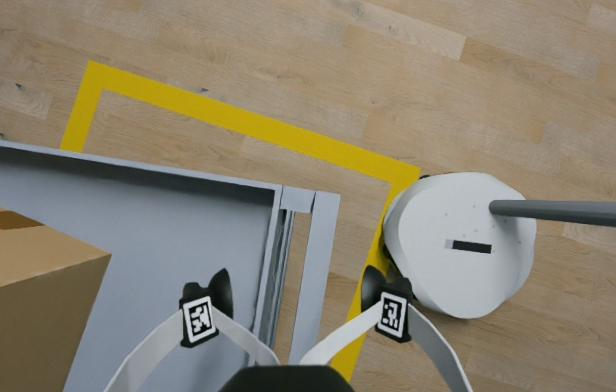

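>>> move:
  r1: {"joints":{"arm_m":0.0}}
  blocking: false
  cameras: []

>>> wait:
  seconds: 3
  cameras: []

>>> move:
  r1: {"base":{"translate_m":-0.15,"strafe_m":-1.0}}
  blocking: false
  cameras: []

>>> wait:
  seconds: 6
  cameras: []

>>> move:
  r1: {"base":{"translate_m":0.9}}
  blocking: false
  cameras: []

>>> wait:
  seconds: 6
  cameras: []

>>> move:
  r1: {"base":{"rotate_rad":1.4}}
  blocking: false
  cameras: []

>>> wait:
  seconds: 4
  cameras: ["r1_head_left_camera","r1_head_camera","r1_head_right_camera"]

>>> zoom_image:
  camera: "r1_head_left_camera"
  region: [100, 230, 350, 480]

>>> zoom_image:
  camera: "r1_head_right_camera"
  region: [100, 230, 350, 480]

Scene clock: 1053.93 s.
move: r1 moving
r1.base_odometry: x=-0.937 y=+1.300 heading=+1.088
r1.turned_by_wheels: +0.000
r1.turned_by_imu: +0.000
r1.base_tilt: forward=-1.6 right=+1.3
r1.lidar_m: 0.40 0.47 2.37 1.68 1.09 6.25 1.03 1.15 2.27 2.33 2.05 0.41
r1.base_status: not commanded
r1.joint_positions: lift_m=+1.150 arm_m=+0.219 wrist_yaw_rad=+0.000 wrist_pitch_rad=+1.568 wrist_roll_rad=+1.572 gripper_m=+0.060
r1.joint_status: arm_m moving
r1.measured_speeds: translate_m=+0.000 strafe_m=+0.000 rotate_rad=+0.000 lift_m=+0.000 arm_m=-0.195 wrist_yaw_rad=+0.000 wrist_pitch_rad=+0.000 wrist_roll_rad=+0.000
r1.motor_effort: lift_m=+24(24) arm_m=-7(7) wheel_0=-3(4) wheel_1=-2(3) wheel_2=+1(1)
r1.servo_current: wrist_yaw_rad=59(59) wrist_pitch_rad=46(52) wrist_roll_rad=39(59) gripper_m=39(46)
r1.hand_pose: x=+0.3909 y=-0.0874 z=+1.0393 quat_wxyz=(+0.500, +0.501, +0.499, -0.500) (m; r1's base frame)
r1.wrist_depth_mm: 1229 1255 1255 1255 1229 1255 1281 / 1255 1255 1255 1255 1255 1229 1229 / 1281 1229 1255 1255 1255 1281 1281 / 462 469 466 1255 1060 1042 1255 / 462 466 469 1255 1042 1042 1255 / 449 462 195 1229 186 1255 1255 / 466 462 466 143 1281 1255 1255
r2: as last shown
r2.base_tilt: forward=-0.6 right=+0.0
r2.lidar_m: 0.61 0.63 3.61 4.08 4.53 2.62 1.39 1.14 1.11 1.28 1.30 1.29
r2.motor_effort: lift_m=+20(20) arm_m=-8(8) wheel_0=-2(2) wheel_1=-7(8) wheel_2=+12(12)
r2.servo_current: wrist_yaw_rad=52(65) wrist_pitch_rad=39(46) wrist_roll_rad=46(59) gripper_m=104(117)
r2.contact_limits: translate_m 0.6
r2.wrist_depth_mm: - - 235 164 250 256 266 / - - 236 167 250 258 266 / - - 236 167 251 259 268 / - - 238 167 253 262 270 / - - 240 169 255 263 270 / - - 237 169 180 266 271 / - - 240 - 258 263 273
pictures: none
No camera images: "cameras" was empty.

Scene clock: 1055.37 s.
earlier move: r1 done
r1.base_odometry: x=-0.937 y=+1.300 heading=+1.088
r1.turned_by_wheels: +0.000
r1.turned_by_imu: +0.000
r1.base_tilt: forward=-1.6 right=+1.3
r1.lidar_m: 0.39 0.47 2.38 1.66 1.08 6.23 1.03 1.16 2.29 2.35 2.03 0.38
r1.base_status: not commanded
r1.joint_positions: lift_m=+1.150 arm_m=+0.000 wrist_yaw_rad=+0.000 wrist_pitch_rad=+1.568 wrist_roll_rad=+1.572 gripper_m=+0.060
r1.joint_status: all done
r1.measured_speeds: all 0
r1.motor_effort: lift_m=+24(24) arm_m=-5(8) wheel_0=-3(4) wheel_1=-2(3) wheel_2=+1(1)
r1.servo_current: wrist_yaw_rad=65(65) wrist_pitch_rad=39(52) wrist_roll_rad=52(65) gripper_m=46(52)
r1.hand_pose: x=+0.1717 y=-0.0874 z=+1.0394 quat_wxyz=(+0.500, +0.501, +0.499, -0.500) (m; r1's base frame)
r1.wrist_depth_mm: 1255 1255 1255 1255 1281 1229 1281 / 1255 1255 1229 1229 1255 1255 1255 / 1229 1255 1255 1255 1255 1255 1255 / 1255 1255 1255 1078 1060 1255 1281 / 397 759 1281 1042 1042 1255 1255 / 407 732 195 1229 189 1255 1255 / - 153 1229 153 1229 1281 1255
r2.base_odometry: x=-2.448 y=+0.362 heading=-2.906
r2.turned_by_wheels: +0.000
r2.turned_by_imu: +0.000
r2.base_tilt: forward=-0.5 right=+0.0
r2.lidar_m: 0.58 0.63 3.63 4.09 4.54 2.62 1.34 1.14 1.11 1.27 1.29 1.28
r2.base_status: not commanded
r2.joint_positions: lift_m=+0.900 arm_m=+0.220 wrist_yaw_rad=+0.872 wrist_pitch_rad=+0.001 wrist_roll_rad=+0.000 gripper_m=-0.029
r2.joint_status: not commanded
r2.measured_speeds: all 0
r2.motor_effort: lift_m=+20(20) arm_m=-8(8) wheel_0=-2(2) wheel_1=-7(8) wheel_2=+12(12)
r2.servo_current: wrist_yaw_rad=52(72) wrist_pitch_rad=39(46) wrist_roll_rad=52(59) gripper_m=111(124)
r2.contact_limits: translate_m 0.6
r2.hand_pose: x=+0.6436 y=+0.1646 z=+1.0777 quat_wxyz=(+0.906, +0.000, +0.000, +0.422) (m; r2's base frame)
r2.wrist_depth_mm: - - 234 164 249 257 265 / - - 236 167 251 258 266 / - - 238 166 252 259 267 / - - 237 167 254 262 267 / - - 239 169 253 264 271 / - - 237 169 180 266 273 / - - 241 - 258 263 273
wait: 1.43 of 3 s (r1 has come to rest)
pictures: none
No camera images: "cameras" was empty.

Scene clock: 1055.87 s.
move: r1 moving
r1.base_odometry: x=-0.910 y=+1.280 heading=+1.089
r1.turned_by_wheels: +0.000
r1.turned_by_imu: +0.000
r1.base_tilt: forward=-1.6 right=+1.3
r1.lidar_m: 0.39 0.44 2.40 1.69 1.11 5.97 1.03 1.15 2.28 2.29 2.05 0.43
r1.base_status: translate_m moving; strafe_m moving
r1.joint_positions: lift_m=+1.150 arm_m=+0.000 wrist_yaw_rad=+0.000 wrist_pitch_rad=+1.568 wrist_roll_rad=+1.572 gripper_m=+0.060
r1.joint_status: not commanded
r1.measured_speeds: translate_m=-0.019 strafe_m=-0.129 rotate_rad=+0.002 lift_m=+0.000 arm_m=+0.000 wrist_yaw_rad=+0.000 wrist_pitch_rad=+0.000 wrist_roll_rad=+0.000
r1.motor_effort: lift_m=+24(24) arm_m=-5(5) wheel_0=+8(10) wheel_1=-9(10) wheel_2=+3(4)
r1.servo_current: wrist_yaw_rad=39(59) wrist_pitch_rad=39(46) wrist_roll_rad=59(59) gripper_m=39(46)
r1.hand_pose: x=+0.1717 y=-0.0874 z=+1.0394 quat_wxyz=(+0.500, +0.501, +0.499, -0.500) (m; r1's base frame)
r1.wrist_depth_mm: 1229 1255 1255 1255 1229 1281 1255 / 1255 1255 1255 1229 1255 1255 1255 / 1255 1255 1255 1229 1255 1255 1255 / 1229 1255 1281 1042 1060 1255 1255 / 399 750 1229 1060 1060 1281 1229 / 404 732 193 1255 187 1255 1255 / - 141 1229 153 1255 1255 1255
r2: as last shown
r2.base_tilt: forward=-0.6 right=+0.1
r2.lidar_m: 0.61 0.61 3.61 4.06 4.54 2.61 1.37 1.11 1.11 1.27 1.31 1.28
r2.motor_effort: lift_m=+20(20) arm_m=-8(8) wheel_0=-1(2) wheel_1=-7(7) wheel_2=+12(12)
r2.servo_current: wrist_yaw_rad=65(72) wrist_pitch_rad=33(39) wrist_roll_rad=46(52) gripper_m=104(117)
r2.contact_limits: translate_m 0.6
r2.wrist_depth_mm: - - 234 163 250 258 263 / - - 236 167 250 258 266 / - - 236 166 252 259 266 / - - 238 167 254 262 270 / - - 239 168 254 263 270 / - - 236 170 180 265 273 / - - 241 - 258 263 274
pictures: none
No camera images: "cameras" was empty.

Scene clock: 1060.13 s.
earlier move: r1 done
r1.base_odometry: x=-0.121 y=+0.704 heading=+1.089
r1.turned_by_wheels: +0.000
r1.turned_by_imu: -0.006
r1.base_tilt: forward=-1.6 right=+1.3
r1.lidar_m: 1.65 1.13 1.00 2.02 1.91 1.09 1.12 1.40 1.34 1.35 1.61 1.64
r1.base_status: done
r1.joint_positions: lift_m=+1.150 arm_m=+0.000 wrist_yaw_rad=+0.000 wrist_pitch_rad=+1.568 wrist_roll_rad=+1.572 gripper_m=+0.060
r1.joint_status: not commanded
r1.measured_speeds: all 0
r1.motor_effort: lift_m=+23(24) arm_m=-4(5) wheel_0=+1(11) wheel_1=+0(11) wheel_2=+3(5)
r1.servo_current: wrist_yaw_rad=33(72) wrist_pitch_rad=46(52) wrist_roll_rad=46(72) gripper_m=39(52)
r1.hand_pose: x=+0.1717 y=-0.0874 z=+1.0394 quat_wxyz=(+0.500, +0.501, +0.499, -0.500) (m; r1's base frame)
r1.wrist_depth_mm: 1229 1229 1255 1255 1255 1229 1281 / 1255 1229 1281 1281 1229 1255 1281 / 1229 1255 1205 1281 1281 1255 1255 / 1255 1255 1281 1255 1042 1255 1255 / 1229 1281 1255 1042 1025 1229 1255 / 1229 1255 195 1281 188 1255 1281 / 1255 1229 1281 153 1229 1281 1255
r2.base_odometry: x=-2.448 y=+0.362 heading=-2.906
r2.turned_by_wheels: +0.000
r2.turned_by_imu: +0.001
r2.base_tilt: forward=-0.6 right=+0.1
r2.lidar_m: 0.59 0.64 3.60 4.09 4.51 2.61 1.36 1.13 1.11 1.27 1.29 1.30
r2.base_status: not commanded
r2.joint_positions: lift_m=+0.900 arm_m=+0.220 wrist_yaw_rad=+0.872 wrist_pitch_rad=+0.001 wrist_roll_rad=+0.000 gripper_m=-0.029
r2.joint_status: not commanded
r2.measured_speeds: all 0
r2.motor_effort: lift_m=+20(20) arm_m=-8(9) wheel_0=-2(2) wheel_1=-7(8) wheel_2=+12(12)
r2.servo_current: wrist_yaw_rad=52(72) wrist_pitch_rad=46(52) wrist_roll_rad=46(59) gripper_m=117(124)
r2.contact_limits: translate_m 0.6
r2.hand_pose: x=+0.6436 y=+0.1646 z=+1.0777 quat_wxyz=(+0.906, +0.000, +0.000, +0.422) (m; r2's base frame)
r2.wrist_depth_mm: - - 235 164 249 257 265 / - - 236 167 251 258 266 / - - 236 166 251 259 267 / - - 238 167 254 262 270 / - - 240 168 254 262 270 / - - 237 169 180 265 272 / - - 241 - 258 263 274
wait: 4.27 of 6 s (r1 has come to rest)
pictures: none
No camera images: "cameras" was empty.

Scene clock: 1060.63 s.
move: r1 moving
r1.base_odometry: x=-0.106 y=+0.731 heading=+1.089
r1.turned_by_wheels: +0.000
r1.turned_by_imu: +0.000
r1.base_tilt: forward=-1.6 right=+1.3
r1.lidar_m: 1.64 1.10 0.98 2.08 1.92 1.15 1.17 1.43 1.34 1.37 1.67 1.60
r1.base_status: translate_m moving
r1.joint_positions: lift_m=+1.150 arm_m=+0.000 wrist_yaw_rad=+0.000 wrist_pitch_rad=+1.568 wrist_roll_rad=+1.572 gripper_m=+0.060
r1.joint_status: not commanded
r1.measured_speeds: translate_m=+0.122 strafe_m=-0.001 rotate_rad=+0.003 lift_m=+0.000 arm_m=+0.000 wrist_yaw_rad=+0.000 wrist_pitch_rad=+0.000 wrist_roll_rad=+0.000
r1.motor_effort: lift_m=+23(23) arm_m=-4(4) wheel_0=+5(10) wheel_1=+6(8) wheel_2=-7(9)
r1.servo_current: wrist_yaw_rad=72(72) wrist_pitch_rad=33(46) wrist_roll_rad=59(59) gripper_m=46(46)
r1.hand_pose: x=+0.1717 y=-0.0874 z=+1.0394 quat_wxyz=(+0.500, +0.501, +0.499, -0.500) (m; r1's base frame)
r1.wrist_depth_mm: 1255 1255 1281 1229 1229 1255 1281 / 1229 1229 1281 1255 1255 1255 1255 / 1255 1255 1281 1255 1281 1255 1255 / 1255 1229 1255 1229 1042 1281 1229 / 1255 1255 1229 1060 1042 1281 1281 / 1281 1229 195 1255 188 1255 1255 / 1255 1229 1281 153 1255 1255 1281
r2: as last shown
r2.turned_by_imu: +0.000
r2.lidar_m: 0.59 0.59 3.63 4.09 4.55 2.63 1.37 1.14 1.12 1.27 1.30 1.28
r2.motor_effort: lift_m=+20(20) arm_m=-8(8) wheel_0=-1(2) wheel_1=-7(7) wheel_2=+12(12)
r2.servo_current: wrist_yaw_rad=72(72) wrist_pitch_rad=39(46) wrist_roll_rad=59(59) gripper_m=111(117)
r2.contact_limits: translate_m 0.6
r2.wrist_depth_mm: - - 234 164 249 257 265 / - - 236 167 251 257 267 / - - 236 167 251 260 268 / - - 238 167 253 262 270 / - - 240 169 254 263 271 / - - 237 169 179 265 272 / - - 240 - 258 263 274
pictures: none
No camera images: "cameras" was empty.

Scene clock: 1064.63 s.
earlier move: r1 done
r1.base_odometry: x=+0.296 y=+1.501 heading=+1.089
r1.turned_by_wheels: +0.000
r1.turned_by_imu: +0.000
r1.base_tilt: forward=-1.6 right=+1.3
r1.lidar_m: 0.80 0.98 0.76 0.75 0.84 1.96 1.96 1.85 1.63 1.44 0.88 0.80
r1.base_status: done
r1.joint_positions: lift_m=+1.150 arm_m=+0.000 wrist_yaw_rad=+0.000 wrist_pitch_rad=+1.568 wrist_roll_rad=+1.572 gripper_m=+0.060
r1.joint_status: not commanded
r1.measured_speeds: all 0
r1.motor_effort: lift_m=+23(23) arm_m=-4(5) wheel_0=+2(10) wheel_1=+1(8) wheel_2=+0(11)
r1.servo_current: wrist_yaw_rad=46(72) wrist_pitch_rad=33(52) wrist_roll_rad=52(72) gripper_m=39(52)
r1.hand_pose: x=+0.1717 y=-0.0874 z=+1.0394 quat_wxyz=(+0.500, +0.501, +0.499, -0.500) (m; r1's base frame)
r1.wrist_depth_mm: - 1229 1255 1255 1255 1281 1281 / - 1255 1255 1281 1255 1255 1281 / - 1229 1255 1255 1255 1281 1281 / - 1205 1229 1255 1042 1255 1255 / - 1229 1281 1042 1042 1281 1255 / 1255 1205 196 1255 188 1229 1308 / 1205 1255 1229 153 1255 1255 1229
r2.base_odometry: x=-2.448 y=+0.362 heading=-2.906
r2.turned_by_wheels: +0.000
r2.turned_by_imu: +0.001
r2.base_tilt: forward=-0.6 right=+0.1
r2.lidar_m: 0.60 0.62 3.61 4.06 4.51 2.63 1.38 1.12 1.13 1.28 1.29 1.27
r2.base_status: not commanded
r2.joint_positions: lift_m=+0.900 arm_m=+0.220 wrist_yaw_rad=+0.872 wrist_pitch_rad=+0.001 wrist_roll_rad=+0.000 gripper_m=-0.029
r2.joint_status: not commanded
r2.measured_speeds: all 0
r2.motor_effort: lift_m=+20(21) arm_m=-8(9) wheel_0=-1(2) wheel_1=-7(8) wheel_2=+12(12)
r2.servo_current: wrist_yaw_rad=59(72) wrist_pitch_rad=39(46) wrist_roll_rad=59(59) gripper_m=111(117)
r2.contact_limits: translate_m 0.6
r2.hand_pose: x=+0.6436 y=+0.1646 z=+1.0777 quat_wxyz=(+0.906, +0.000, +0.000, +0.422) (m; r2's base frame)
r2.wrist_depth_mm: - - 234 164 249 258 265 / - - 236 167 251 257 266 / - - 236 167 251 259 267 / - - 238 167 253 262 270 / - - 240 168 254 263 270 / - - 237 169 181 266 272 / - - 241 - 258 262 274
wait: 4.00 of 6 s (r1 has come to rest)
pictures: none
No camera images: "cameras" was empty.

Scene clock: 1065.13 s.
move: r1 moving
r1.base_odometry: x=+0.296 y=+1.501 heading=+1.234
r1.turned_by_wheels: +0.145
r1.turned_by_imu: +0.145
r1.base_tilt: forward=-1.6 right=+1.3
r1.lidar_m: 0.83 1.13 0.73 0.75 2.31 1.96 2.06 1.72 1.65 1.23 0.84 0.80
r1.base_status: rotate_rad moving
r1.joint_positions: lift_m=+1.150 arm_m=+0.000 wrist_yaw_rad=+0.000 wrist_pitch_rad=+1.568 wrist_roll_rad=+1.572 gripper_m=+0.060
r1.joint_status: not commanded
r1.measured_speeds: translate_m=+0.000 strafe_m=+0.000 rotate_rad=+0.560 lift_m=+0.000 arm_m=+0.000 wrist_yaw_rad=+0.000 wrist_pitch_rad=+0.000 wrist_roll_rad=+0.000
r1.motor_effort: lift_m=+23(23) arm_m=-4(4) wheel_0=-6(8) wheel_1=-6(7) wheel_2=-4(6)
r1.servo_current: wrist_yaw_rad=78(78) wrist_pitch_rad=46(46) wrist_roll_rad=52(59) gripper_m=39(46)
r1.hand_pose: x=+0.1717 y=-0.0874 z=+1.0394 quat_wxyz=(+0.500, +0.501, +0.499, -0.500) (m; r1's base frame)
r1.wrist_depth_mm: - - 1205 1255 1281 1229 1281 / - 1281 1255 1229 1255 1281 1281 / - 1229 1255 1281 1281 1281 1255 / - 1255 1229 1229 1042 1255 1281 / 1255 1229 1255 1042 1042 1255 1255 / 1255 1255 196 1255 187 1255 1281 / 1229 1255 183 153 1308 1255 1281
r2: as last shown
r2.turned_by_imu: +0.000
r2.base_tilt: forward=-0.6 right=+0.0
r2.lidar_m: 0.60 0.63 3.64 4.07 4.55 2.62 1.38 1.13 1.13 1.24 1.29 1.29
r2.motor_effort: lift_m=+20(20) arm_m=-9(9) wheel_0=-1(2) wheel_1=-7(7) wheel_2=+12(12)
r2.servo_current: wrist_yaw_rad=46(65) wrist_pitch_rad=39(39) wrist_roll_rad=46(59) gripper_m=111(117)
r2.contact_limits: translate_m 0.6
r2.wrist_depth_mm: - - 235 164 249 257 266 / - - 236 167 251 258 265 / - - 237 166 251 260 267 / - - 239 167 253 263 268 / - - 239 168 255 264 271 / - - 237 169 180 266 272 / - - 241 - 258 263 274
pictures: none
No camera images: "cameras" was empty.

Scene clock: 1067.13 s.
earlier move: r1 done
r1.base_odometry: x=+0.296 y=+1.501 heading=+2.488
r1.turned_by_wheels: +1.255
r1.turned_by_imu: +1.261
r1.base_tilt: forward=-1.6 right=+1.3
r1.lidar_m: 0.73 0.78 1.98 1.96 2.01 1.65 1.61 1.04 0.83 0.82 0.90 1.40
r1.base_status: done
r1.joint_positions: lift_m=+1.150 arm_m=+0.000 wrist_yaw_rad=+0.000 wrist_pitch_rad=+1.568 wrist_roll_rad=+1.572 gripper_m=+0.060
r1.joint_status: not commanded
r1.measured_speeds: all 0
r1.motor_effort: lift_m=+23(23) arm_m=-4(4) wheel_0=-4(8) wheel_1=-2(8) wheel_2=-2(7)
r1.servo_current: wrist_yaw_rad=46(78) wrist_pitch_rad=33(52) wrist_roll_rad=59(59) gripper_m=39(46)
r1.hand_pose: x=+0.1717 y=-0.0874 z=+1.0394 quat_wxyz=(+0.500, +0.501, +0.499, -0.500) (m; r1's base frame)
r1.wrist_depth_mm: 1255 1229 1255 1255 1255 1255 1255 / 1281 1205 1255 1255 1255 1255 1281 / 1229 1255 1229 1255 1255 1255 1255 / 1229 1229 1281 1255 1060 1255 1255 / - 1255 1255 1042 1060 1281 368 / - 1255 193 1281 188 1255 1229 / - 166 1281 153 1281 1281 1281
r2.base_odometry: x=-2.448 y=+0.362 heading=-2.906
r2.turned_by_wheels: +0.000
r2.turned_by_imu: +0.000
r2.base_tilt: forward=-0.6 right=+0.1
r2.lidar_m: 0.61 0.62 3.62 4.08 4.51 2.61 1.35 1.11 1.11 1.27 1.30 1.29
r2.base_status: not commanded
r2.joint_positions: lift_m=+0.900 arm_m=+0.220 wrist_yaw_rad=+0.872 wrist_pitch_rad=+0.001 wrist_roll_rad=+0.000 gripper_m=-0.029
r2.joint_status: not commanded
r2.measured_speeds: all 0
r2.motor_effort: lift_m=+20(20) arm_m=-8(9) wheel_0=-2(2) wheel_1=-7(8) wheel_2=+12(12)
r2.servo_current: wrist_yaw_rad=46(72) wrist_pitch_rad=39(46) wrist_roll_rad=39(59) gripper_m=111(117)
r2.contact_limits: translate_m 0.6
r2.hand_pose: x=+0.6436 y=+0.1646 z=+1.0777 quat_wxyz=(+0.906, +0.000, +0.000, +0.422) (m; r2's base frame)
r2.wrist_depth_mm: - - 235 163 250 256 266 / - - 236 167 250 257 265 / - - 236 166 252 259 268 / - - 238 167 253 262 270 / - - 240 169 255 262 271 / - - 238 169 180 266 273 / - - 240 - 258 262 273
wait: 2.00 of 4 s (r1 has come to rest)
pictures: r1_head_camera, r1_head_left_camera, r1_head_right_camera
Images, in order (width x height): r1_head_camera 420x560, r1_head_left_camera 420x672, r1_head_right_camera 420x672.

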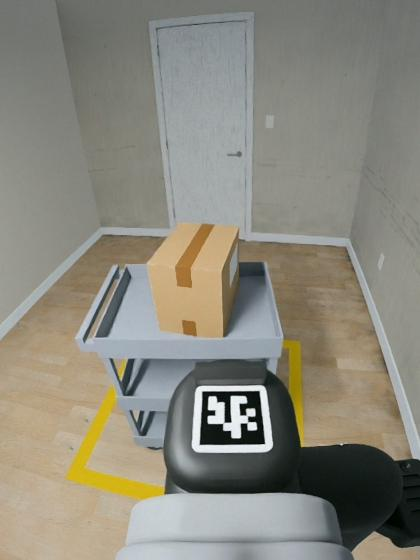

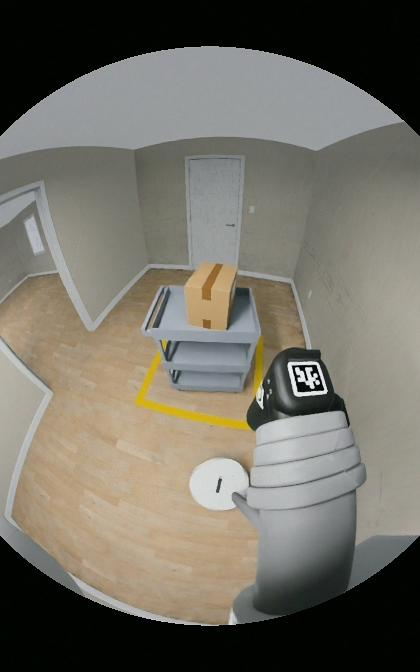

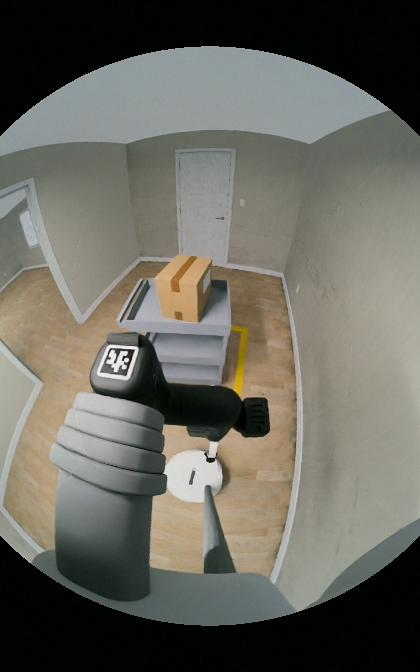

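Scaled by 2.016 from the camera's 420x672 image, which has a finer 600x960 frame.

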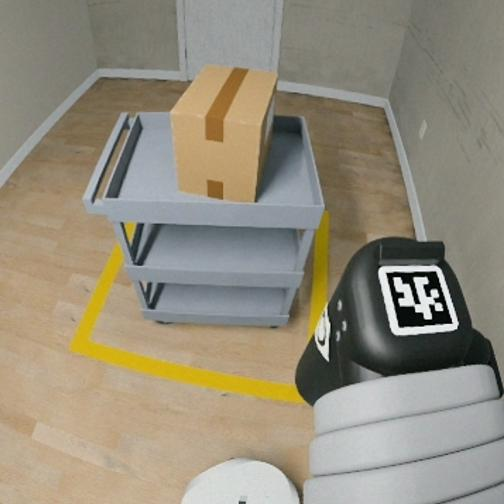

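Scaled by 2.016 from the camera's 420x672 image, which has a finer 600x960 frame.

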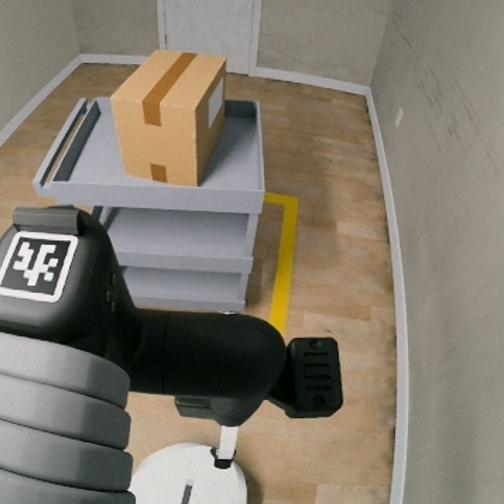

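>>> move:
  r2: {"base":{"translate_m":0.15},"pace":"slow","contact_limits":{"translate_m":0.6}}
  blocking: false
  cameras: []

>>> wait:
  seconds: 5
  cameras: ["r2_wrist_camera","r2_head_camera","r2_head_left_camera"]

Scene clock: 1075.00 s.
move: r2 moving
r1: as last shown
r1.turned_by_wheels: +0.000
r1.turned_by_imu: +0.000
r1.lidar_m: 0.74 0.78 1.98 1.94 2.03 1.63 1.61 1.05 0.80 0.79 0.88 1.41
r1.motor_effort: lift_m=+23(23) arm_m=-4(4) wheel_0=-4(4) wheel_1=-2(3) wheel_2=-2(2)
r1.servo_current: wrist_yaw_rad=39(59) wrist_pitch_rad=46(52) wrist_roll_rad=13(59) gripper_m=46(46)
r1.wrist_depth_mm: 1255 1255 1229 1255 1229 1229 1281 / 1255 1205 1229 1229 1281 1255 1255 / 1255 1229 1229 1255 1255 1255 1255 / 1281 1229 1255 1255 1042 1281 1255 / - 1255 1229 1042 1060 1255 366 / - 1255 194 1281 187 1255 1281 / - 167 1229 153 1255 1255 1255
r2.base_odometry: x=-2.460 y=+0.359 heading=-2.905
r2.turned_by_wheels: +0.001
r2.turned_by_imu: +0.001
r2.base_tilt: forward=-0.7 right=+0.1
r2.lidar_m: 0.60 0.63 3.60 4.09 4.54 2.63 1.39 1.13 1.13 1.29 1.30 1.29
r2.base_status: translate_m moving
r2.joint_positions: lift_m=+0.900 arm_m=+0.220 wrist_yaw_rad=+0.874 wrist_pitch_rad=+0.001 wrist_roll_rad=+0.000 gripper_m=-0.029
r2.joint_status: not commanded
r2.measured_speeds: translate_m=+0.049 strafe_m=+0.001 rotate_rad=+0.007 lift_m=+0.000 arm_m=+0.000 wrist_yaw_rad=+0.038 wrist_pitch_rad=+0.000 wrist_roll_rad=+0.000
r2.motor_effort: lift_m=+20(20) arm_m=-8(8) wheel_0=+0(7) wheel_1=+4(6) wheel_2=-6(12)
r2.servo_current: wrist_yaw_rad=46(65) wrist_pitch_rad=39(46) wrist_roll_rad=65(65) gripper_m=111(117)
r2.contact_limits: translate_m 0.6
r2.hand_pose: x=+0.6434 y=+0.1649 z=+1.0777 quat_wxyz=(+0.906, +0.000, +0.000, +0.423) (m; r2's base frame)
r2.wrist_depth_mm: - - 235 163 250 256 263 / - - 236 164 250 257 264 / - - 238 165 252 258 265 / - - 239 164 252 259 266 / - - 240 168 254 263 268 / - - 184 167 181 264 270 / - - 242 - 257 263 272
pictures: none
No camera images: "cameras" was empty.

Scene clock: 1077.27 s.
earlier move: r2 contact_stop
r1.base_odometry: x=+0.296 y=+1.501 heading=+2.488
r1.turned_by_wheels: +0.000
r1.turned_by_imu: +0.000
r1.base_tilt: forward=-1.6 right=+1.3
r1.lidar_m: 0.75 0.78 1.96 1.95 2.01 1.63 1.61 1.02 0.81 0.80 0.89 1.43
r1.base_status: not commanded
r1.joint_positions: lift_m=+1.150 arm_m=+0.000 wrist_yaw_rad=+0.000 wrist_pitch_rad=+1.568 wrist_roll_rad=+1.572 gripper_m=+0.060
r1.joint_status: not commanded
r1.measured_speeds: all 0
r1.motor_effort: lift_m=+23(23) arm_m=-4(5) wheel_0=-4(5) wheel_1=-3(3) wheel_2=-2(2)
r1.servo_current: wrist_yaw_rad=52(72) wrist_pitch_rad=39(52) wrist_roll_rad=52(65) gripper_m=39(52)
r1.hand_pose: x=+0.1717 y=-0.0874 z=+1.0394 quat_wxyz=(+0.500, +0.501, +0.499, -0.500) (m; r1's base frame)
r1.wrist_depth_mm: 1255 1255 1255 1281 1308 1229 1281 / 1255 1229 1281 1229 1229 1255 1255 / 1255 1229 1255 1281 1255 1255 1255 / 1255 1255 1229 1255 1060 1281 1255 / - 1255 1255 1060 1060 1255 366 / - 1229 195 1255 188 1255 1255 / - 167 1229 153 1229 1255 1281
r2.base_odometry: x=-2.597 y=+0.320 heading=-2.782
r2.turned_by_wheels: +0.123
r2.turned_by_imu: +0.206
r2.base_tilt: forward=-0.6 right=+0.0
r2.lidar_m: 0.62 0.66 3.54 4.49 4.60 2.06 1.35 1.24 1.25 1.29 1.20 1.00
r2.base_status: translate_m contact_stop (by the wheels' count: +0.154 of +0.150)
r2.joint_positions: lift_m=+0.900 arm_m=+0.220 wrist_yaw_rad=+0.877 wrist_pitch_rad=+0.001 wrist_roll_rad=+0.000 gripper_m=-0.029
r2.joint_status: not commanded
r2.measured_speeds: all 0
r2.on_its_own: the wheels are slack since a contact_stop
r2.motor_effort: lift_m=+20(20) arm_m=-4(8) wheel_0=+0(32) wheel_1=+0(19) wheel_2=+0(12)
r2.servo_current: wrist_yaw_rad=46(169) wrist_pitch_rad=39(46) wrist_roll_rad=46(65) gripper_m=91(117)
r2.contact_limits: translate_m 0.6
r2.hand_pose: x=+0.6426 y=+0.1657 z=+1.0777 quat_wxyz=(+0.905, +0.000, +0.000, +0.424) (m; r2's base frame)
r2.wrist_depth_mm: - - - 163 227 212 203 / - - - 162 229 215 - / - - - 165 229 216 206 / - - - 164 233 216 208 / - - - 167 232 218 208 / - - 184 167 182 217 208 / - - - - 233 215 211
wait: 2.27 of 5 s (r2 has come to rest)
pictures: r2_head_camera, r2_head_left_camera, r2_wrist_camera
Images, in order (width x height): r2_head_camera 420x560, r2_head_left_camera 420x672, r2_wrist_camera 616x392.

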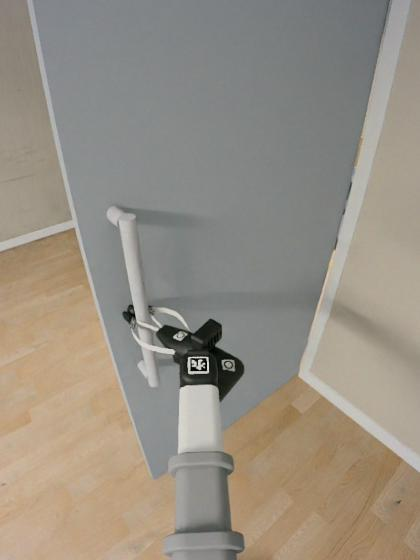

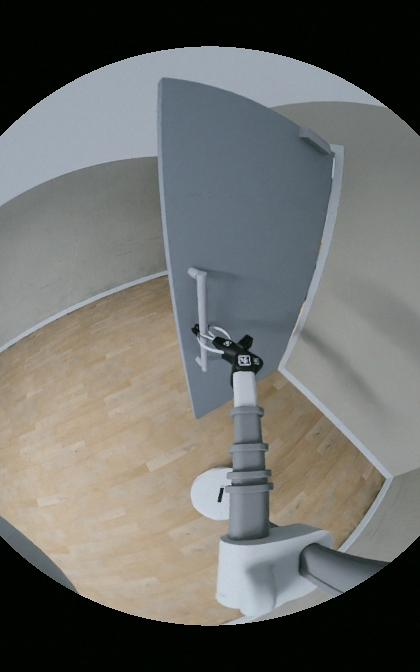

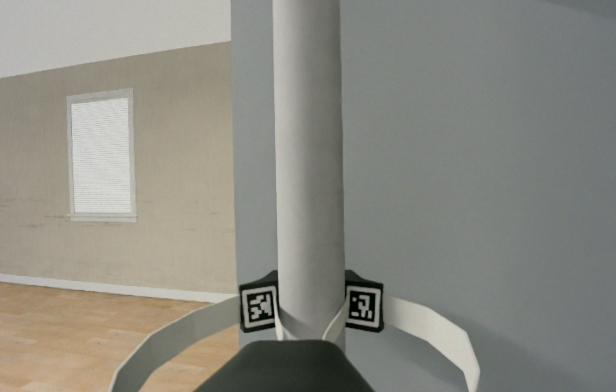

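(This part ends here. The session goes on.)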